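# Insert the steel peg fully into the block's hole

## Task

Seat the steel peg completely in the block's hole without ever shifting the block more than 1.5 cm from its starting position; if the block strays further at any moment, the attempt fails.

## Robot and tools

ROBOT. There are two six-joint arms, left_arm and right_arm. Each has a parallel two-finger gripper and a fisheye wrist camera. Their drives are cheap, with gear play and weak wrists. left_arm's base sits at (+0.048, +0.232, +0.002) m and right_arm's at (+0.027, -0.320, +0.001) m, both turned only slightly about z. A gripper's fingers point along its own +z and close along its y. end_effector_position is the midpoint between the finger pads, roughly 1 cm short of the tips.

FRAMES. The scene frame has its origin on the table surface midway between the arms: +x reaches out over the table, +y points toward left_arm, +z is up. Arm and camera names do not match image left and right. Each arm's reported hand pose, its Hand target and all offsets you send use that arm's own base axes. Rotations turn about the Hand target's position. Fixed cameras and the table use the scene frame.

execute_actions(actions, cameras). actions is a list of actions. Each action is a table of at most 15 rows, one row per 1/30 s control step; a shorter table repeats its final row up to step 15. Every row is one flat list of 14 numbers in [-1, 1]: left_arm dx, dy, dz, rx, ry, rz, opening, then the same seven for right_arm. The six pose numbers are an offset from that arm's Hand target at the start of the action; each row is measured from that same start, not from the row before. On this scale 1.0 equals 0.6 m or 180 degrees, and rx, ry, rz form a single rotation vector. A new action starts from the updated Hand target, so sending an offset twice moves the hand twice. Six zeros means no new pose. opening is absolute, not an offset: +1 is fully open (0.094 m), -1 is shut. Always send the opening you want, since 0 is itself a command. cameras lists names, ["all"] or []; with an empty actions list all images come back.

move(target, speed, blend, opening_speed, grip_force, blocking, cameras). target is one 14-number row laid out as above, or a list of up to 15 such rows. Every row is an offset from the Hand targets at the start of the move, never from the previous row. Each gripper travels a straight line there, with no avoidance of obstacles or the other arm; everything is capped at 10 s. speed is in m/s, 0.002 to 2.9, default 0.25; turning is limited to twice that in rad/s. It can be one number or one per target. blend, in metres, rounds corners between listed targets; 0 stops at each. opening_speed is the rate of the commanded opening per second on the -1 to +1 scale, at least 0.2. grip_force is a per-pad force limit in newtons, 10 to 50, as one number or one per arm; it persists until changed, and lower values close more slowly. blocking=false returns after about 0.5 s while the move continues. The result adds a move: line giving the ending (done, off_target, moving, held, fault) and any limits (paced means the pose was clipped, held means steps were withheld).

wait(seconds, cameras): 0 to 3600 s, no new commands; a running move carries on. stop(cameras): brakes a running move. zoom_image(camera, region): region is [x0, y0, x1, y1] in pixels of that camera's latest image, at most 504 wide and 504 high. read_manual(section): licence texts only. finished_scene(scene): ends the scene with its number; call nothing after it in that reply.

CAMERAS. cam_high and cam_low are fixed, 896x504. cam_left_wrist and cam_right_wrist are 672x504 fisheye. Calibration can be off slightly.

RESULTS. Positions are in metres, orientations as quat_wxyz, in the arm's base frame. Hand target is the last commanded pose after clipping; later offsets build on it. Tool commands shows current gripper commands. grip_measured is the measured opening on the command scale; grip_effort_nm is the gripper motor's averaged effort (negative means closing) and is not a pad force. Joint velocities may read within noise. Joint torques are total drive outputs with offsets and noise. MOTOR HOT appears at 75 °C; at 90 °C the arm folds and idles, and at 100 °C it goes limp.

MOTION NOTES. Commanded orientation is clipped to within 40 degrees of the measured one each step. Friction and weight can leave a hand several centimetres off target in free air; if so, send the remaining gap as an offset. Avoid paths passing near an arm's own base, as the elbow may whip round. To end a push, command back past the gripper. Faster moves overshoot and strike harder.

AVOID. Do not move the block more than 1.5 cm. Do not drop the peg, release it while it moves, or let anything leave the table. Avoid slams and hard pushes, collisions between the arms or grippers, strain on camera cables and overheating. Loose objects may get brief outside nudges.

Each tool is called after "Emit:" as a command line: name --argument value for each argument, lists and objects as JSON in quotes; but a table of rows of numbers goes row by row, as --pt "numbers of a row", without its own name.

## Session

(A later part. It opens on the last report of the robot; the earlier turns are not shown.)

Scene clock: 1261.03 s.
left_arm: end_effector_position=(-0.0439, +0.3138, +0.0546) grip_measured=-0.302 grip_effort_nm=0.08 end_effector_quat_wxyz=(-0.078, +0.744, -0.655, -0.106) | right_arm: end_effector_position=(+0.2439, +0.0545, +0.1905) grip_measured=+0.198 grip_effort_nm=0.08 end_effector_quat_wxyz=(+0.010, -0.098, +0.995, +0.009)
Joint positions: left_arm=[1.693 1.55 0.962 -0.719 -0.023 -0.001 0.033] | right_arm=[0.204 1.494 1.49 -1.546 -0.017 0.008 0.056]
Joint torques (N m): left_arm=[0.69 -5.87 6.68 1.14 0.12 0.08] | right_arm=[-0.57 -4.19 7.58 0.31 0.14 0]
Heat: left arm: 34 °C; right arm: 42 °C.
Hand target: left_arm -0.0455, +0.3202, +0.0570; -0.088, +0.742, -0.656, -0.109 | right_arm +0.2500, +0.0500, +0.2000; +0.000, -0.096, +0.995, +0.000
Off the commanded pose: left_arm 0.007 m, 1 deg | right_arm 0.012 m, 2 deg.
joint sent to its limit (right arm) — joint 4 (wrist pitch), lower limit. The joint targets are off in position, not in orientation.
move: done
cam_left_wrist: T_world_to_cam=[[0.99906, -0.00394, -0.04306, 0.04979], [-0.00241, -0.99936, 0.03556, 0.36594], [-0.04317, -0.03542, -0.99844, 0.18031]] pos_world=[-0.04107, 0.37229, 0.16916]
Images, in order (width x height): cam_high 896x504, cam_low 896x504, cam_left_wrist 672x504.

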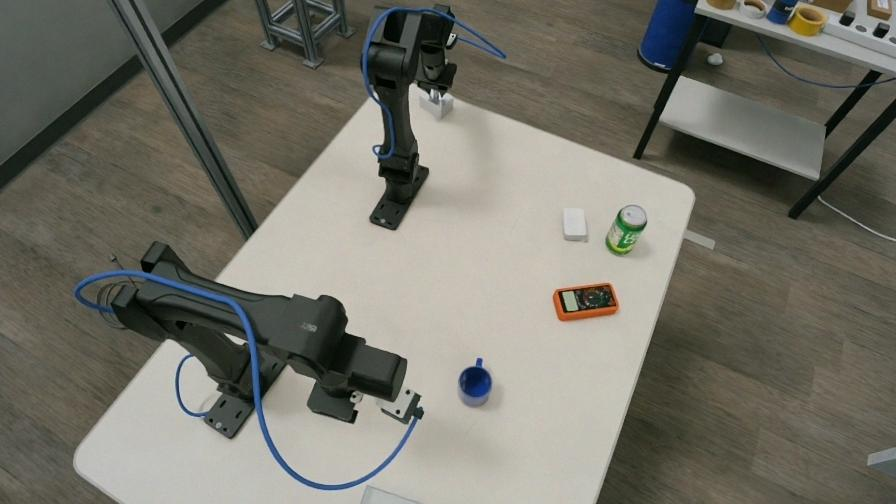

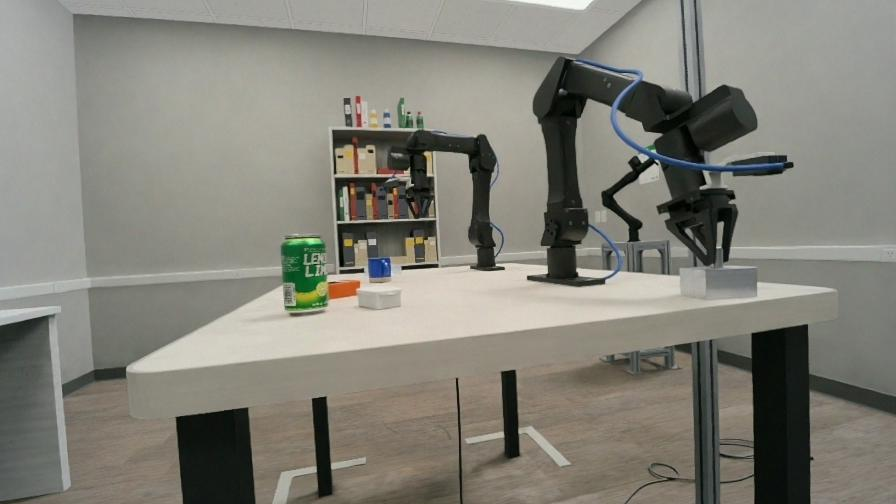

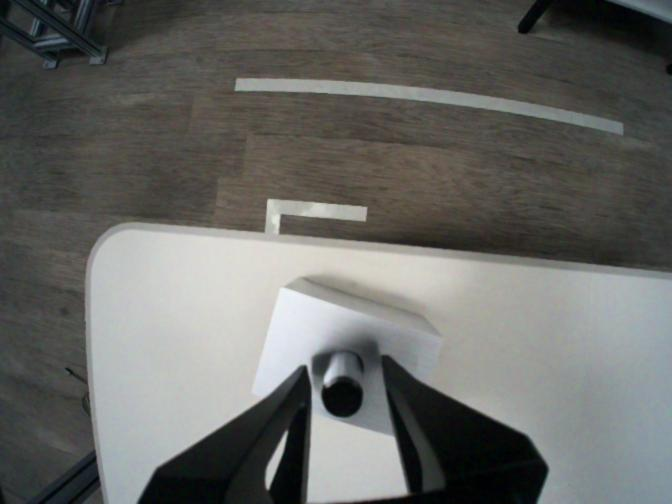

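Emit:
move --pt "0 0 0.0833 0.0 0 0 -0.3 0 0 0 0 0 0 0.2" --pt "0.0025 0.003 0.0833 -0.0714 0 0 -1.0 0 0 0 0 0 0 0.2" --speed 0.06 --cameras '["cam_left_wrist", "cam_low", "cam_high"]'

Emit:
zoom_image --camera "cam_low" --region '[660, 200, 770, 310]'

Emit:
zoom_image --camera "cam_left_wrist" --region '[270, 290, 420, 440]'

Emit:
zoom_image --camera "cam_high" --region '[400, 50, 480, 130]'

Scene clock: 1291.27 s.
left_arm: end_effector_position=(-0.0445, +0.3144, +0.0997) grip_measured=-0.993 grip_effort_nm=-0.39 end_effector_quat_wxyz=(-0.004, +0.749, -0.662, -0.025) | right_arm: end_effector_position=(+0.2439, +0.0545, +0.1905) grip_measured=+0.198 grip_effort_nm=0.08 end_effector_quat_wxyz=(+0.010, -0.098, +0.995, +0.009)
Joint positions: left_arm=[1.693 1.71 1.35 -1.169 -0.027 -0.001 0] | right_arm=[0.204 1.494 1.49 -1.546 -0.017 0.008 0.056]
Joint torques (N m): left_arm=[-0.75 -7.2 8.9 0.45 -0.11 -0.08] | right_arm=[-0.54 -4.23 7.61 0.3 0.15 -0.01]
Heat: left arm: 34 °C; right arm: 42 °C.
Hand target: left_arm -0.0440, +0.3220, +0.1070; -0.005, +0.747, -0.664, -0.035 | right_arm +0.2500, +0.0500, +0.2000; +0.000, -0.096, +0.995, +0.000
Off the commanded pose: left_arm 0.011 m, 1 deg | right_arm 0.012 m, 2 deg.
joint sent to its limit (right arm) — joint 4 (wrist pitch), lower limit. The joint targets are off in position, not in orientation.
move: off_target (left_arm)
cam_left_wrist: T_world_to_cam=[[0.99979, -0.0101, -0.01757, 0.0518], [-0.00534, -0.96762, 0.25235, 0.33327], [-0.01955, -0.2522, -0.96748, 0.29152]] pos_world=[-0.04431, 0.39653, 0.19885]
Images, in order (width x height): cam_high 896x504, cam_low 896x504, cam_left_wrist 672x504.

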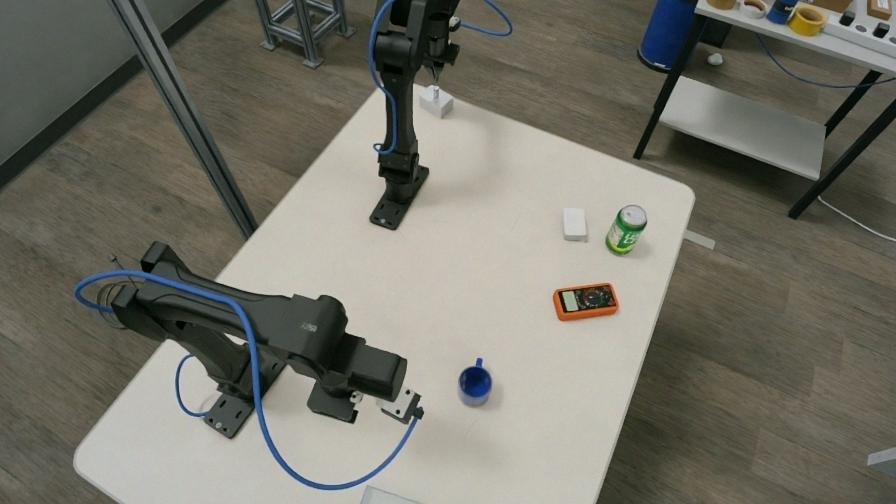

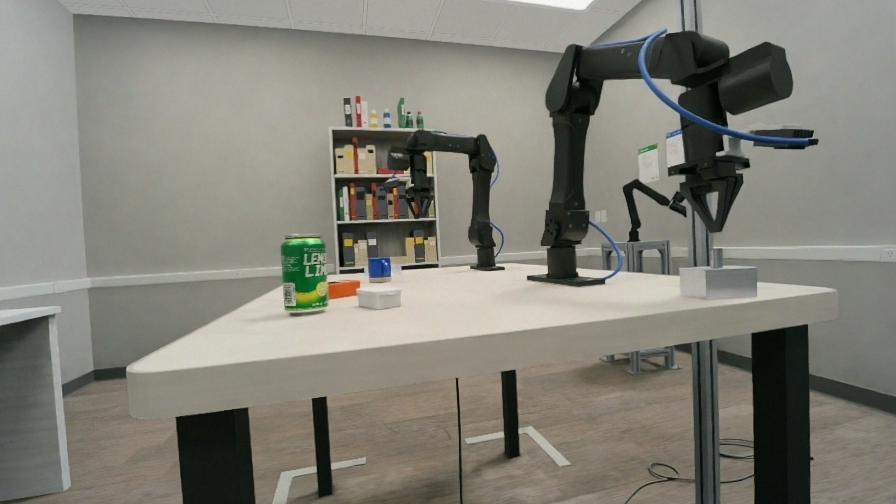

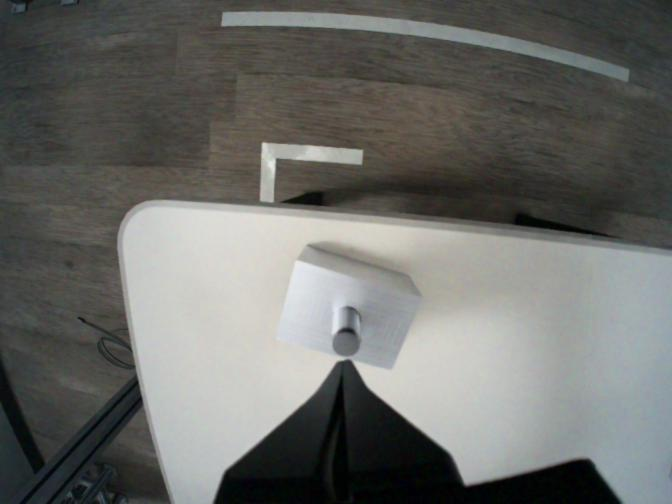

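Scaled by 4.582 from the camera's image (finer frame: 1280x720).

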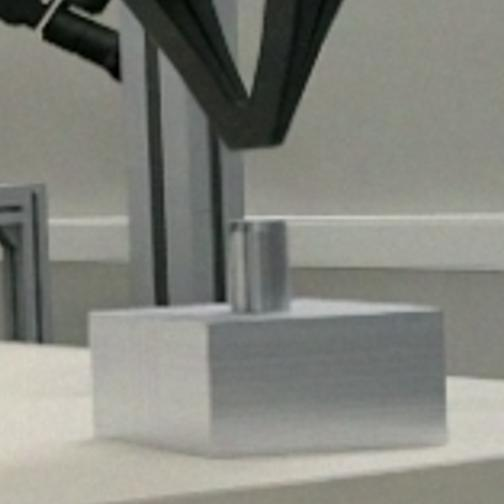

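Scaled by 3.360 from the camera's image (finer frame: 960x720).

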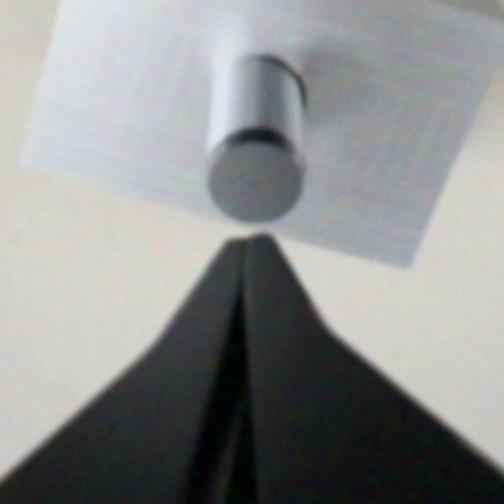

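Scaled by 6.300 from the camera's image (finer frame: 1280x720).

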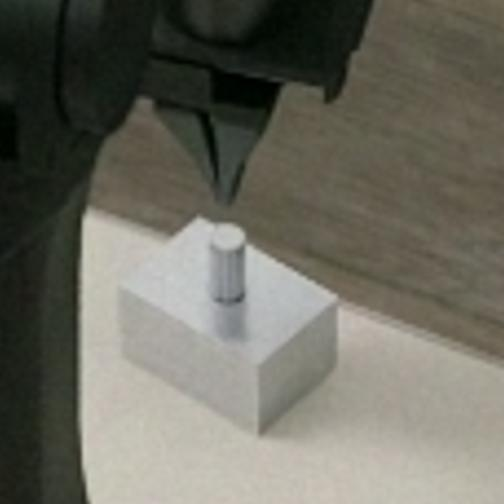

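Emit:
move --pt "0 0.003 -0.0417 0 0 0 -1.0 0 0 0 0 0 0 0.2" --speed 0.03 --cameras '["cam_left_wrist", "cam_low", "cam_high"]'

Emit:
zoom_image --camera "cam_low" --region '[660, 200, 770, 310]'

Emit:
zoom_image --camera "cam_high" --region '[400, 50, 480, 130]'

Scene clock: 1300.50 s.
left_arm: end_effector_position=(-0.0448, +0.3190, +0.0866) grip_measured=-0.993 grip_effort_nm=-0.39 end_effector_quat_wxyz=(-0.005, +0.749, -0.662, -0.026) | right_arm: end_effector_position=(+0.2439, +0.0545, +0.1905) grip_measured=+0.198 grip_effort_nm=0.08 end_effector_quat_wxyz=(+0.010, -0.098, +0.995, +0.009)
Joint positions: left_arm=[1.692 1.731 1.323 -1.117 -0.028 -0.001 0] | right_arm=[0.204 1.494 1.49 -1.546 -0.017 0.008 0.056]
Joint torques (N m): left_arm=[-0.55 -7.49 4.9 0.86 -0.09 -0.09] | right_arm=[-0.54 -4.22 7.57 0.29 0.15 -0.01]
Heat: left arm: 34 °C; right arm: 42 °C.
Hand target: left_arm -0.0440, +0.3238, +0.0820; -0.005, +0.747, -0.664, -0.035 | right_arm +0.2500, +0.0500, +0.2000; +0.000, -0.096, +0.995, +0.000
Off the commanded pose: left_arm 0.007 m, 1 deg | right_arm 0.012 m, 2 deg.
joint sent to its limit (right arm) — joint 4 (wrist pitch), lower limit. The joint targets are off in position, not in orientation.
move: done
cam_left_wrist: T_world_to_cam=[[0.99974, -0.01158, -0.01948, 0.05256], [-0.00635, -0.96832, 0.24962, 0.3414], [-0.02175, -0.24943, -0.96815, 0.27914]] pos_world=[-0.04431, 0.40082, 0.18605]
Images, in order (width x height): cam_high 896x504, cam_low 896x504, cam_left_wrist 672x504.

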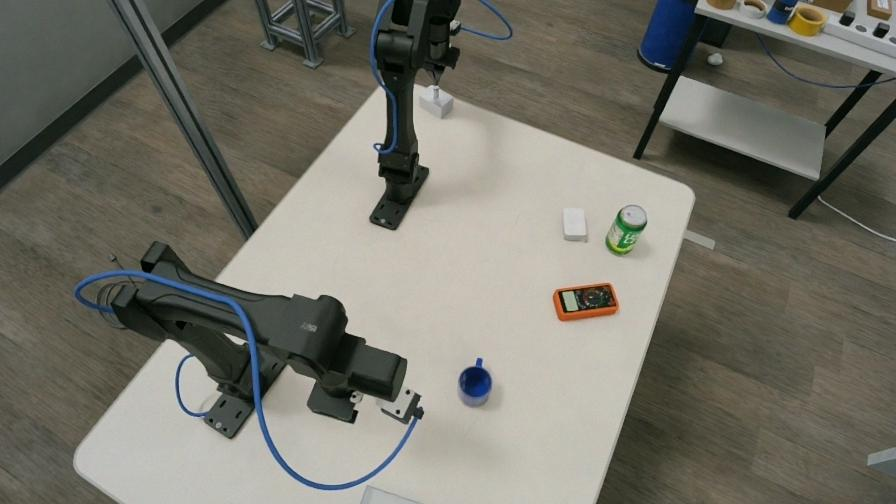

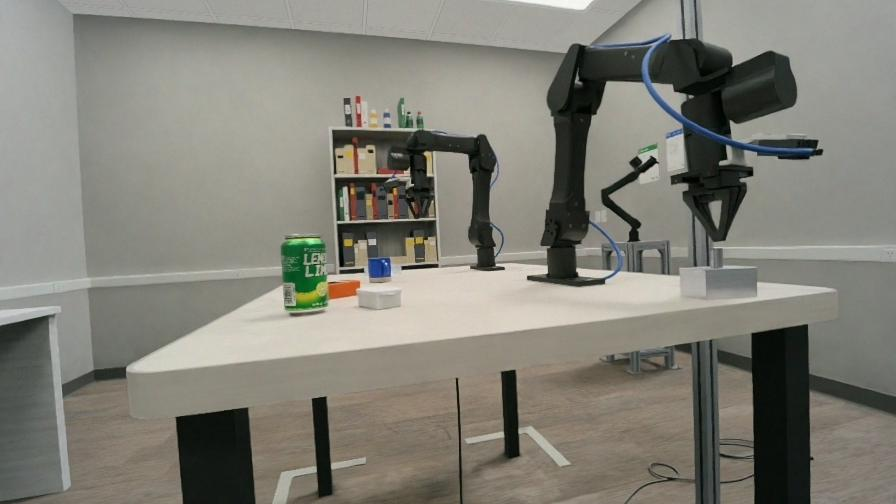

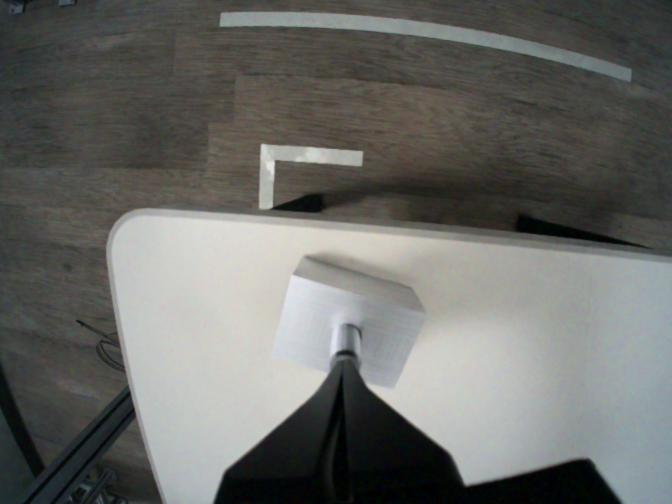

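Scaled by 4.582 from the camera's image (finer frame: 1280x720).

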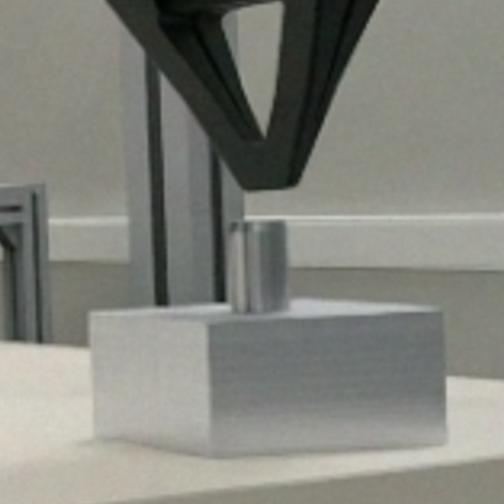

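Scaled by 6.300 from the camera's image (finer frame: 1280x720).

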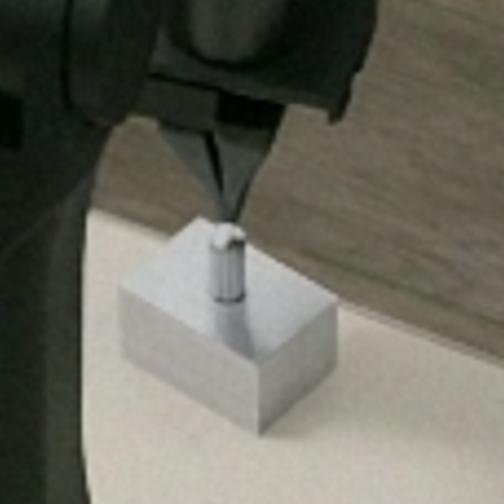

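Emit:
move --pt "0 -0.003 -0.02 0 0 0 -1.0 0 0 0 0 0 0 0.2" --speed 0.03 --cameras '["cam_left_wrist", "cam_low", "cam_high"]'

Emit:
zoom_image --camera "cam_low" --region '[660, 200, 770, 310]'

Emit:
zoom_image --camera "cam_high" --region '[400, 50, 480, 130]'

Scene clock: 1306.47 s.
left_arm: end_effector_position=(-0.0445, +0.3161, +0.0775) grip_measured=-0.993 grip_effort_nm=-0.39 end_effector_quat_wxyz=(-0.003, +0.749, -0.662, -0.025) | right_arm: end_effector_position=(+0.2439, +0.0545, +0.1905) grip_measured=+0.198 grip_effort_nm=0.08 end_effector_quat_wxyz=(+0.010, -0.098, +0.995, +0.009)
Joint positions: left_arm=[1.692 1.731 1.286 -1.084 -0.028 -0.001 0] | right_arm=[0.204 1.494 1.49 -1.546 -0.017 0.008 0.056]
Joint torques (N m): left_arm=[-0.49 -7.27 4.15 1.03 -0.1 -0.07] | right_arm=[-0.61 -4.22 7.54 0.27 0.15 -0.01]
Heat: left arm: 34 °C; right arm: 42 °C.
Hand target: left_arm -0.0440, +0.3220, +0.0700; -0.005, +0.747, -0.664, -0.035 | right_arm +0.2500, +0.0500, +0.2000; +0.000, -0.096, +0.995, +0.000
Off the commanded pose: left_arm 0.010 m, 1 deg | right_arm 0.012 m, 2 deg.
joint sent to its limit (right arm) — joint 4 (wrist pitch), lower limit. The joint targets are off in position, not in orientation.
move: done
cam_left_wrist: T_world_to_cam=[[0.99975, -0.01161, -0.01882, 0.05194], [-0.00645, -0.96718, 0.25401, 0.34025], [-0.02115, -0.25383, -0.96702, 0.27083]] pos_world=[-0.04401, 0.39843, 0.17645]
Images, in order (width x height): cam_high 896x504, cam_low 896x504, cam_left_wrist 672x504.

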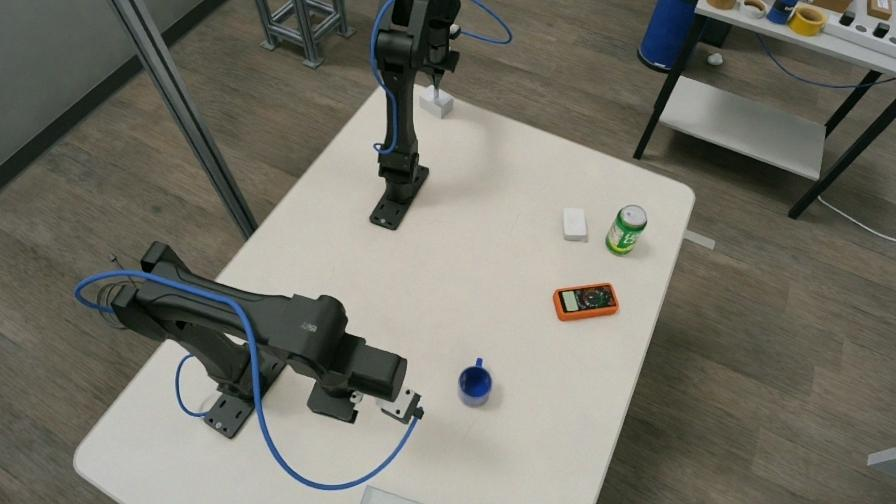

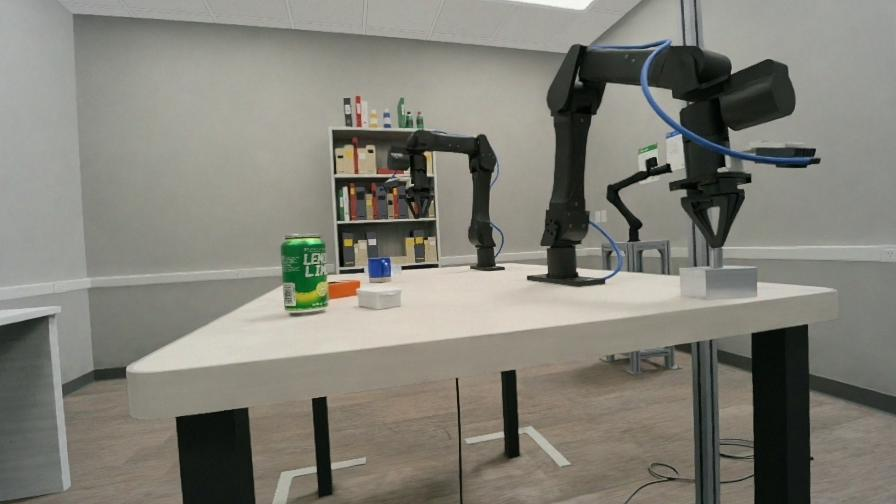

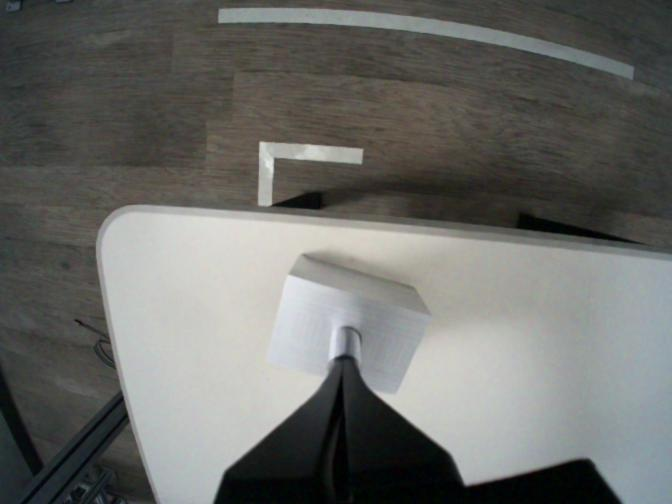

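Scaled by 4.582 from the camera's image (finer frame: 1280x720).

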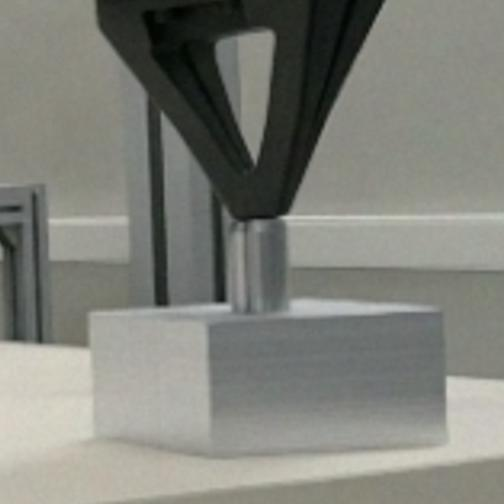

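Scaled by 6.300 from the camera's image (finer frame: 1280x720).

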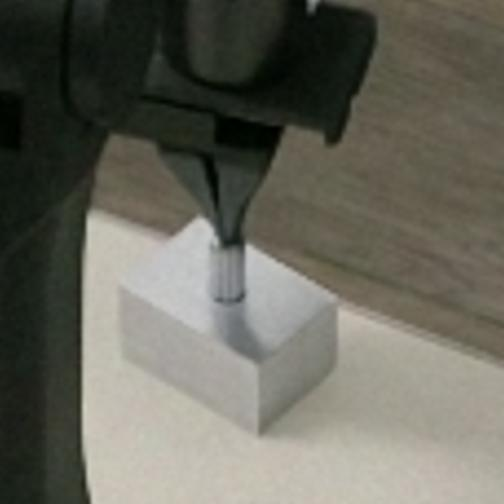

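Emit:
move --pt "0 0 -0.01 0 0 0 -1.0 0 0 0 0 0 0 0.2" --speed 0.03 --cameras '["cam_low", "cam_high"]'

Emit:
zoom_image --camera "cam_low" --region '[660, 200, 770, 310]'

Scene clock: 1310.90 s.
left_arm: end_effector_position=(-0.0445, +0.3161, +0.0772) grip_measured=-0.993 grip_effort_nm=-0.39 end_effector_quat_wxyz=(-0.004, +0.749, -0.662, -0.025) | right_arm: end_effector_position=(+0.2439, +0.0545, +0.1905) grip_measured=+0.198 grip_effort_nm=0.08 end_effector_quat_wxyz=(+0.010, -0.098, +0.995, +0.009)
Joint positions: left_arm=[1.692 1.73 1.283 -1.081 -0.028 -0.001 0] | right_arm=[0.204 1.494 1.49 -1.546 -0.017 0.008 0.056]
Joint torques (N m): left_arm=[-0.47 -6.84 2.97 1.25 -0.1 -0.08] | right_arm=[-0.54 -4.21 7.6 0.29 0.15 -0.01]
Heat: left arm: 34 °C; right arm: 42 °C.
Hand target: left_arm -0.0440, +0.3220, +0.0640; -0.005, +0.747, -0.664, -0.035 | right_arm +0.2500, +0.0500, +0.2000; +0.000, -0.096, +0.995, +0.000
Off the commanded pose: left_arm 0.014 m, 1 deg | right_arm 0.012 m, 2 deg.
joint sent to its limit (right arm) — joint 4 (wrist pitch), lower limit. The joint targets are off in position, not in orientation.
move: off_target (left_arm)
Images, in order (width x height): cam_high 896x504, cam_low 896x504.

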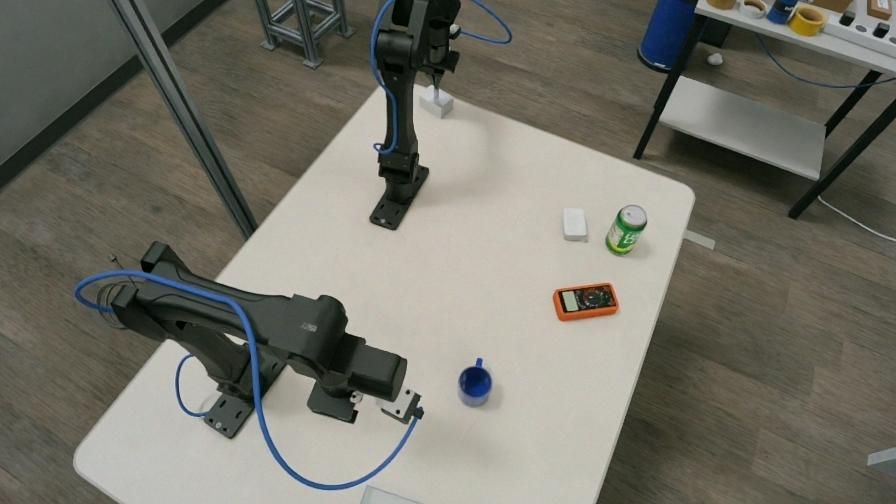

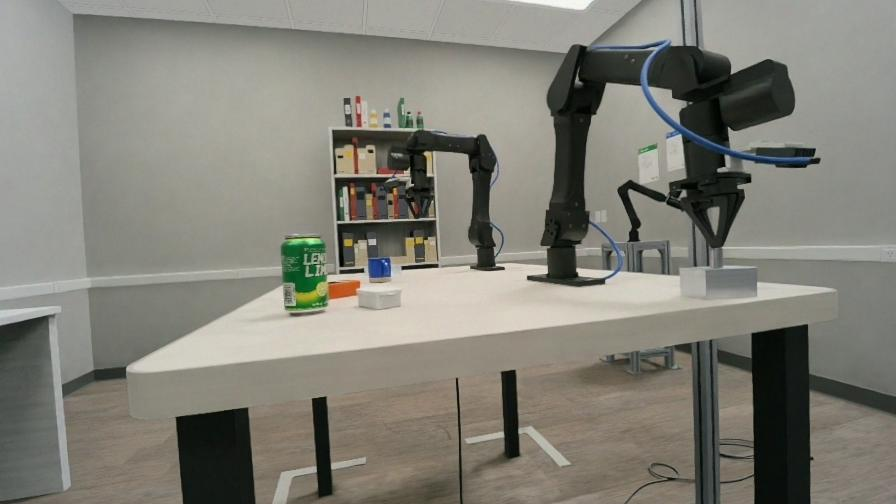

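Scaled by 4.582 from the camera's image (finer frame: 1280x720).

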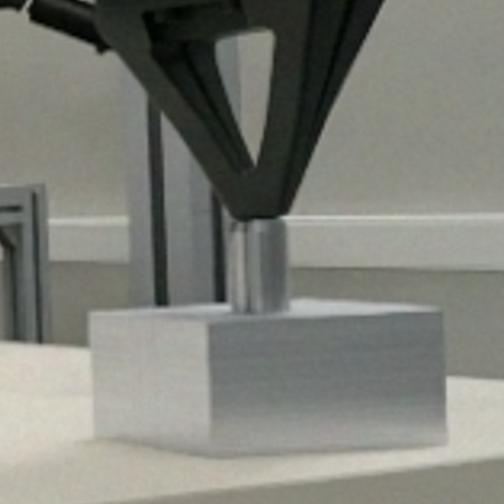

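Emit:
move --pt "0 0 0.075 0 0 0 -1.0 0 0 0 0 0 0 0.2" --pt "0.0008 -0.004 0.075 0 0 0 0.0 0 0 0 0 0 0 0.2" --pt "0.0008 -0.004 0.01 0 0 0 0.0 0 0 0 0 0 0 0.2" --speed 0.05 --cameras '["cam_left_wrist", "cam_low", "cam_high"]'

Emit:
zoom_image --camera "cam_left_wrist" --region '[270, 290, 420, 440]'

Emit:
zoom_image --camera "cam_low" --region '[660, 200, 770, 310]'

Scene clock: 1366.53 s.
left_arm: end_effector_position=(-0.0444, +0.3152, +0.0729) grip_measured=-0.002 grip_effort_nm=0.08 end_effector_quat_wxyz=(-0.003, +0.749, -0.662, -0.025) | right_arm: end_effector_position=(+0.2439, +0.0545, +0.1905) grip_measured=+0.198 grip_effort_nm=0.09 end_effector_quat_wxyz=(+0.010, -0.098, +0.995, +0.009)
Joint positions: left_arm=[1.692 1.731 1.267 -1.066 -0.028 -0.001 0.047] | right_arm=[0.204 1.494 1.49 -1.546 -0.017 0.008 0.056]
Joint torques (N m): left_arm=[-0.62 -7.95 4.66 0.89 -0.09 -0.1] | right_arm=[-0.58 -4.22 7.57 0.29 0.15 -0.02]
Heat: left arm: 33 °C; right arm: 42 °C.
Hand target: left_arm -0.0435, +0.3196, +0.0700; -0.005, +0.747, -0.664, -0.035 | right_arm +0.2500, +0.0500, +0.2000; +0.000, -0.096, +0.995, +0.000
Off the commanded pose: left_arm 0.005 m, 1 deg | right_arm 0.012 m, 2 deg.
joint sent to its limit (right arm) — joint 4 (wrist pitch), lower limit. The joint targets are off in position, not in orientation.
move: done; target 2's new opening was sent with left_arm's hand 0.015 m and 2 deg from that target
cam_left_wrist: T_world_to_cam=[[0.99975, -0.01161, -0.01882, 0.05175], [-0.00645, -0.96718, 0.25401, 0.34042], [-0.02115, -0.25383, -0.96702, 0.26623]] pos_world=[-0.04391, 0.39743, 0.17195]
Images, in order (width x height): cam_high 896x504, cam_low 896x504, cam_left_wrist 672x504.

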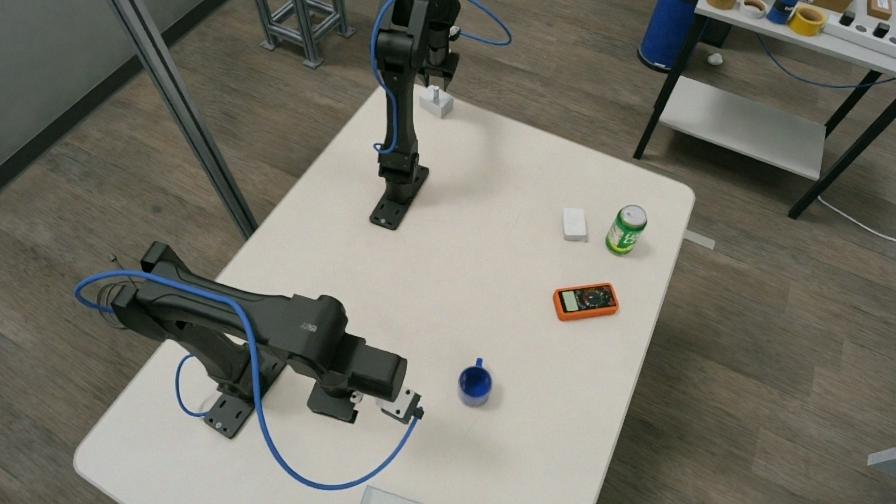

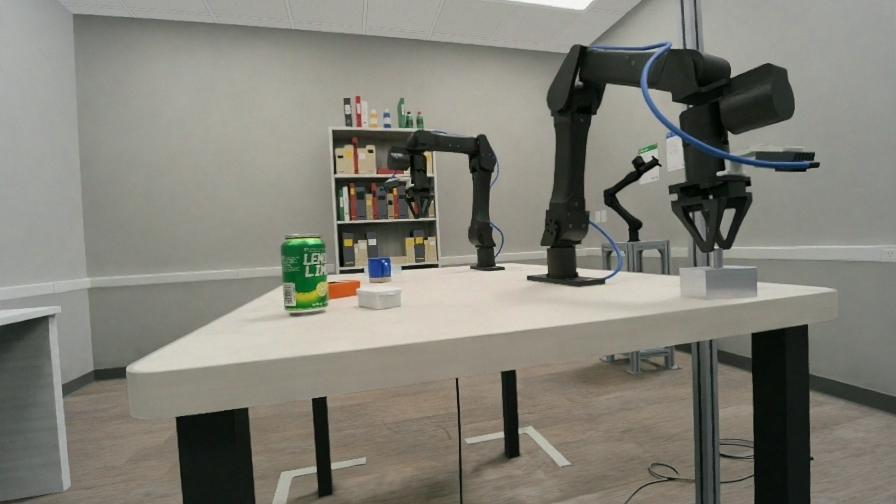

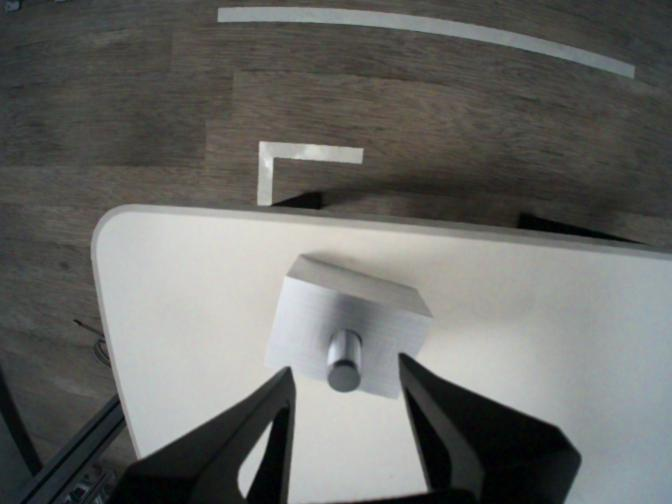

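Scaled by 3.360 from the camera's image (finer frame: 960x720).

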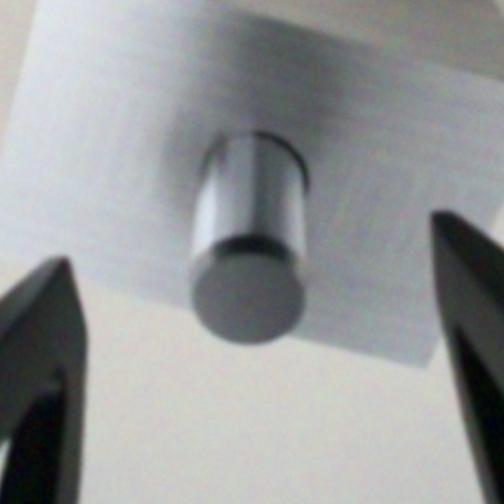

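Scaled by 4.582 from the camera's image (finer frame: 1280x720).

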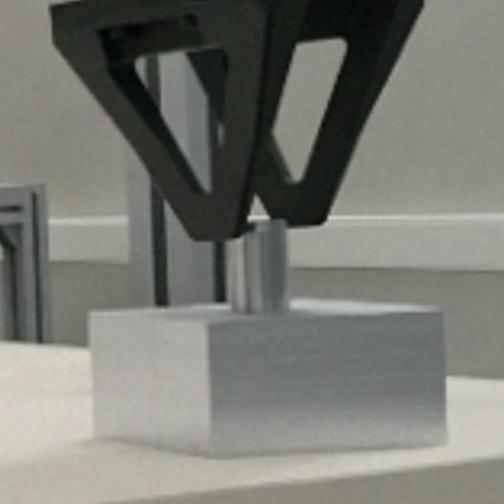

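Emit:
move --pt "0 0 -0.02 0 0 0 0.0 0 0 0 0 0 0 0.2" --speed 0.04 --cameras '["cam_left_wrist", "cam_low"]'

Scene clock: 1422.57 s.
left_arm: end_effector_position=(-0.0444, +0.3157, +0.0644) grip_measured=-0.002 grip_effort_nm=0.08 end_effector_quat_wxyz=(-0.007, +0.749, -0.662, -0.029) | right_arm: end_effector_position=(+0.2439, +0.0545, +0.1905) grip_measured=+0.198 grip_effort_nm=0.08 end_effector_quat_wxyz=(+0.010, -0.098, +0.995, +0.009)
Joint positions: left_arm=[1.692 1.731 1.232 -1.02 -0.028 -0.001 0.047] | right_arm=[0.204 1.494 1.49 -1.546 -0.017 0.008 0.056]
Joint torques (N m): left_arm=[-0.53 -6.91 4.75 0.9 -0.1 -0.11] | right_arm=[-0.59 -4.19 7.6 0.28 0.14 -0.01]
Heat: left arm: 33 °C; right arm: 42 °C.
Hand target: left_arm -0.0435, +0.3196, +0.0580; -0.005, +0.747, -0.664, -0.035 | right_arm +0.2500, +0.0500, +0.2000; +0.000, -0.096, +0.995, +0.000
Off the commanded pose: left_arm 0.008 m, 1 deg | right_arm 0.012 m, 2 deg.
joint sent to its limit (right arm) — joint 4 (wrist pitch), lower limit. The joint targets are off in position, not in orientation.
move: done
cam_left_wrist: T_world_to_cam=[[0.99973, -0.01144, -0.02028, 0.05176], [-0.00615, -0.96983, 0.24372, 0.34463], [-0.02245, -0.24352, -0.96964, 0.25494]] pos_world=[-0.0439, 0.39691, 0.16426]
Images, in order (width x height): cam_low 896x504, cam_left_wrist 672x504.

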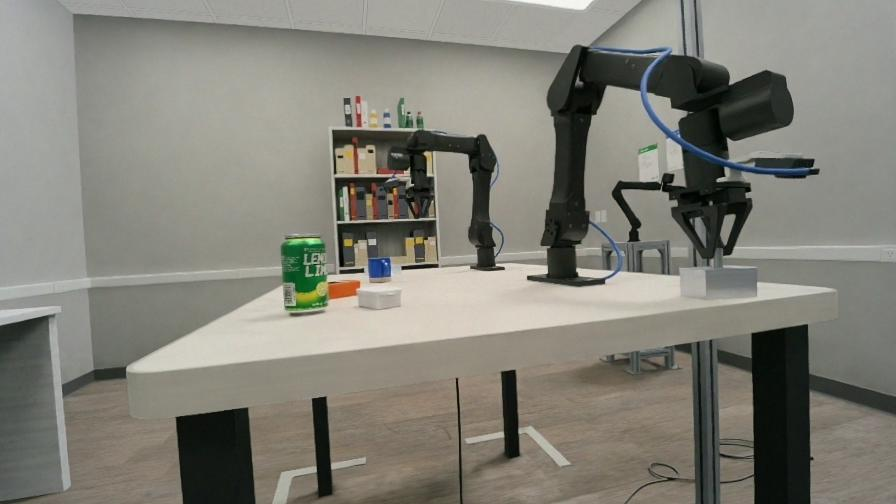

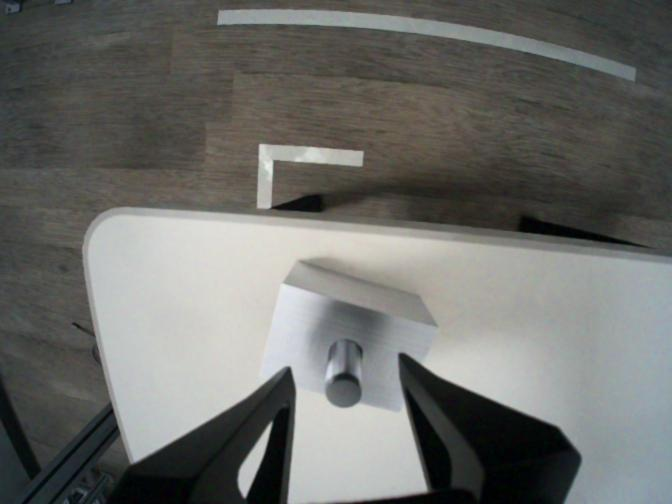

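Emit:
move --pt "0 0 -0.0125 0 0 0 0.0 0 0 0 0 0 0 0.2" --speed 0.04 --cameras '[]'

Emit:
move --pt "0 0 0 0 0 0 -0.85 0 0 0 0 0 0 0.2" --speed 0.04 --opening_speed 0.4 --cameras '["cam_left_wrist", "cam_low"]'

Emit:
zoom_image --camera "cam_left_wrist" --region '[270, 290, 420, 440]'

Scene clock: 1426.53 s.
left_arm: end_effector_position=(-0.0443, +0.3149, +0.0548) grip_measured=-0.002 grip_effort_nm=0.08 end_effector_quat_wxyz=(-0.004, +0.749, -0.662, -0.026) | right_arm: end_effector_position=(+0.2439, +0.0545, +0.1905) grip_measured=+0.198 grip_effort_nm=0.09 end_effector_quat_wxyz=(+0.010, -0.098, +0.995, +0.009)
Joint positions: left_arm=[1.692 1.745 1.209 -0.991 -0.028 -0.001 0.047] | right_arm=[0.204 1.494 1.49 -1.546 -0.017 0.008 0.056]
Joint torques (N m): left_arm=[-0.49 -7.47 4.74 0.9 -0.1 -0.08] | right_arm=[-0.59 -4.19 7.58 0.3 0.16 -0.01]
Heat: left arm: 34 °C; right arm: 42 °C.
Hand target: left_arm -0.0435, +0.3196, +0.0505; -0.005, +0.747, -0.664, -0.035 | right_arm +0.2500, +0.0500, +0.2000; +0.000, -0.096, +0.995, +0.000
Off the commanded pose: left_arm 0.006 m, 1 deg | right_arm 0.012 m, 2 deg.
joint sent to its limit (right arm) — joint 4 (wrist pitch), lower limit. The joint targets are off in position, not in orientation.
move: done

Scene clock: 1429.17 s.
left_arm: end_effector_position=(-0.0438, +0.3149, +0.0548) grip_measured=-0.681 grip_effort_nm=-1.05 end_effector_quat_wxyz=(-0.004, +0.748, -0.663, -0.026) | right_arm: end_effector_position=(+0.2439, +0.0545, +0.1905) grip_measured=+0.198 grip_effort_nm=0.08 end_effector_quat_wxyz=(+0.010, -0.098, +0.995, +0.009)
Joint positions: left_arm=[1.69 1.745 1.209 -0.991 -0.028 -0.001 0.015] | right_arm=[0.204 1.494 1.49 -1.546 -0.017 0.008 0.056]
Joint torques (N m): left_arm=[-0.57 -7.49 4.74 0.88 -0.1 -0.09] | right_arm=[-0.58 -4.21 7.58 0.31 0.15 -0.02]
Heat: left arm: 34 °C; right arm: 42 °C.
Hand target: left_arm -0.0435, +0.3196, +0.0505; -0.005, +0.747, -0.664, -0.035 | right_arm +0.2500, +0.0500, +0.2000; +0.000, -0.096, +0.995, +0.000
Off the commanded pose: left_arm 0.006 m, 1 deg | right_arm 0.012 m, 2 deg.
joint sent to its limit (right arm) — joint 4 (wrist pitch), lower limit. The joint targets are off in position, not in orientation.
move: done
cam_left_wrist: T_world_to_cam=[[0.99973, -0.01311, -0.01927, 0.05136], [-0.00785, -0.96794, 0.25106, 0.34509], [-0.02195, -0.25084, -0.96778, 0.24768]] pos_world=[-0.0432, 0.39682, 0.15405]
Images, in order (width x height): cam_low 896x504, cam_left_wrist 672x504.

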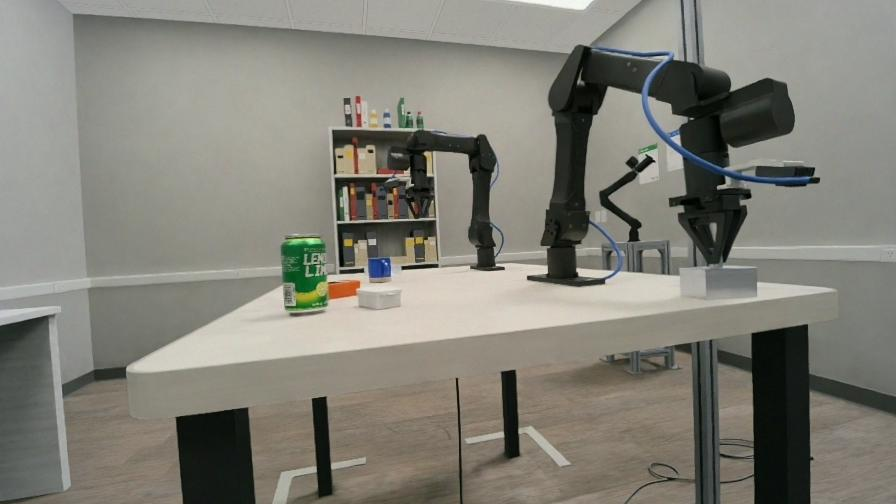

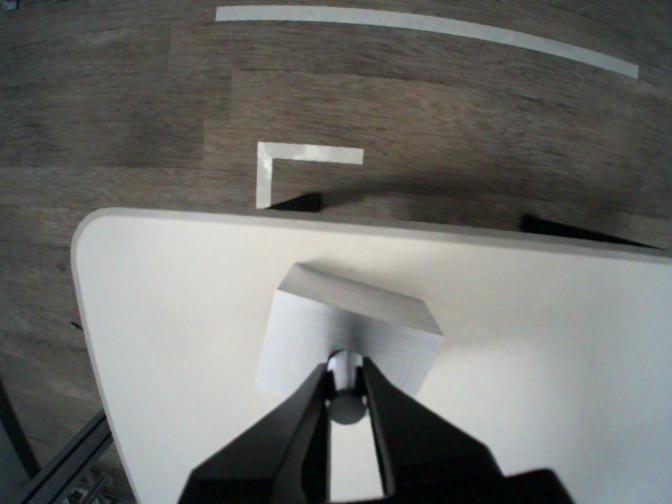

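Scaled by 3.360 from the camera's image (finer frame: 960x720).

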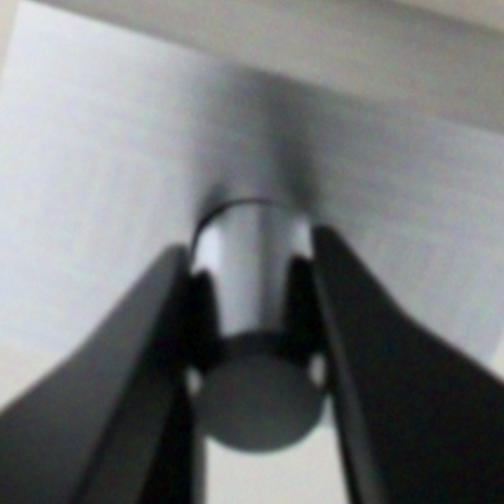

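Emit:
move --pt "0 0 0.1 0 0 0 -0.85 0 0 0 0 0 0 0.2" --speed 0.05 --cameras '["cam_left_wrist", "cam_low", "cam_high"]'

Emit:
zoom_image --camera "cam_left_wrist" --region '[290, 260, 400, 420]'

Emit:
zoom_image --camera "cam_low" --region '[660, 200, 770, 310]'

Emit:
zoom_image --camera "cam_high" --region '[400, 50, 480, 130]'

Scene clock: 1435.43 s.
left_arm: end_effector_position=(-0.0439, +0.3151, +0.0885) grip_measured=-0.681 grip_effort_nm=-1.04 end_effector_quat_wxyz=(+0.006, +0.748, -0.663, -0.014) | right_arm: end_effector_position=(+0.2439, +0.0545, +0.1905) grip_measured=+0.198 grip_effort_nm=0.08 end_effector_quat_wxyz=(+0.010, -0.098, +0.995, +0.009)
Joint positions: left_arm=[1.69 1.745 1.347 -1.159 -0.028 -0.001 0.015] | right_arm=[0.204 1.494 1.49 -1.546 -0.017 0.008 0.056]
Joint torques (N m): left_arm=[-0.54 -11.78 9.01 0.2 -0.09 -0.09] | right_arm=[-0.62 -4.27 7.61 0.28 0.15 -0.02]
Heat: left arm: 35 °C; right arm: 42 °C.
Hand target: left_arm -0.0435, +0.3196, +0.1105; -0.005, +0.747, -0.664, -0.035 | right_arm +0.2500, +0.0500, +0.2000; +0.000, -0.096, +0.995, +0.000
Off the commanded pose: left_arm 0.022 m, 3 deg | right_arm 0.012 m, 2 deg.
joint sent to its limit (right arm) — joint 4 (wrist pitch), lower limit. The joint targets are off in position, not in orientation.
move: off_target (left_arm)
cam_left_wrist: T_world_to_cam=[[0.99979, -0.01363, -0.01513, 0.05185], [-0.00884, -0.95985, 0.28038, 0.33162], [-0.01835, -0.28019, -0.95977, 0.28895]] pos_world=[-0.04361, 0.39997, 0.18513]
Images, in order (width x height): cam_high 896x504, cam_low 896x504, cam_left_wrist 672x504.

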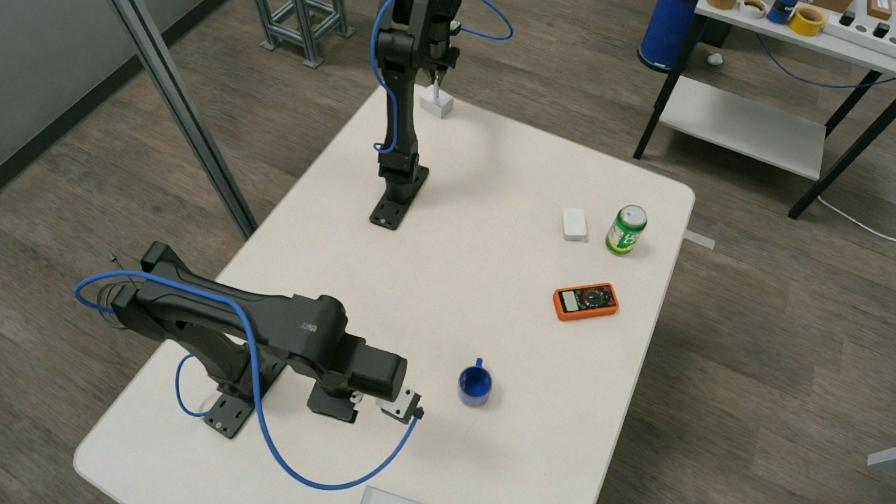

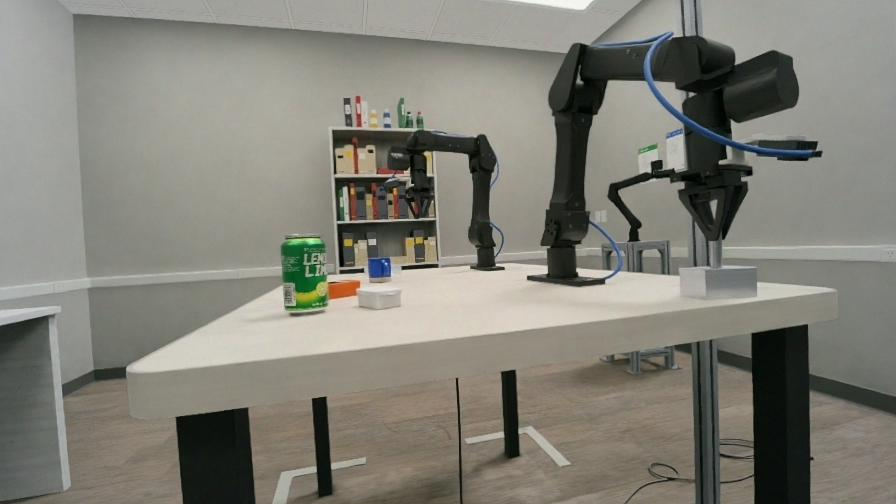

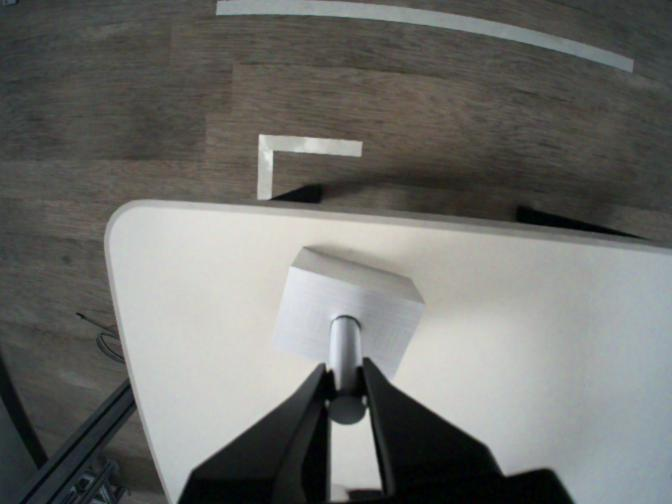

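Scaled by 3.150 from the camera's image (finer frame: 960x720).

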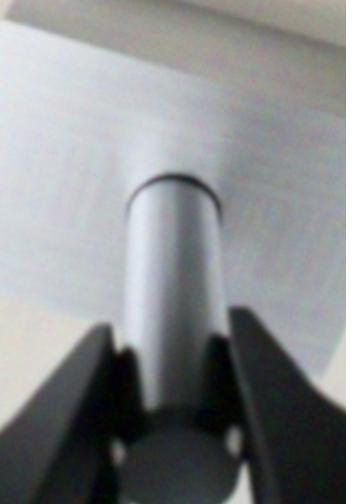

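Scaled by 4.582 from the camera's image (finer frame: 1280x720).

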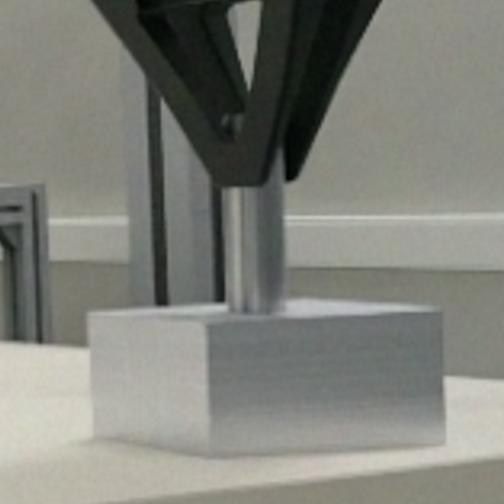

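Scaled by 6.300 from the camera's image (finer frame: 1280x720).

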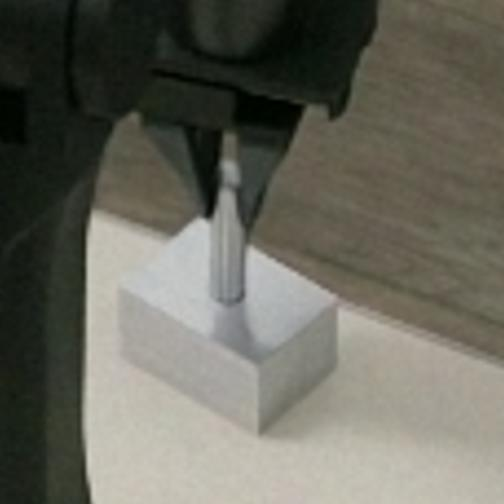

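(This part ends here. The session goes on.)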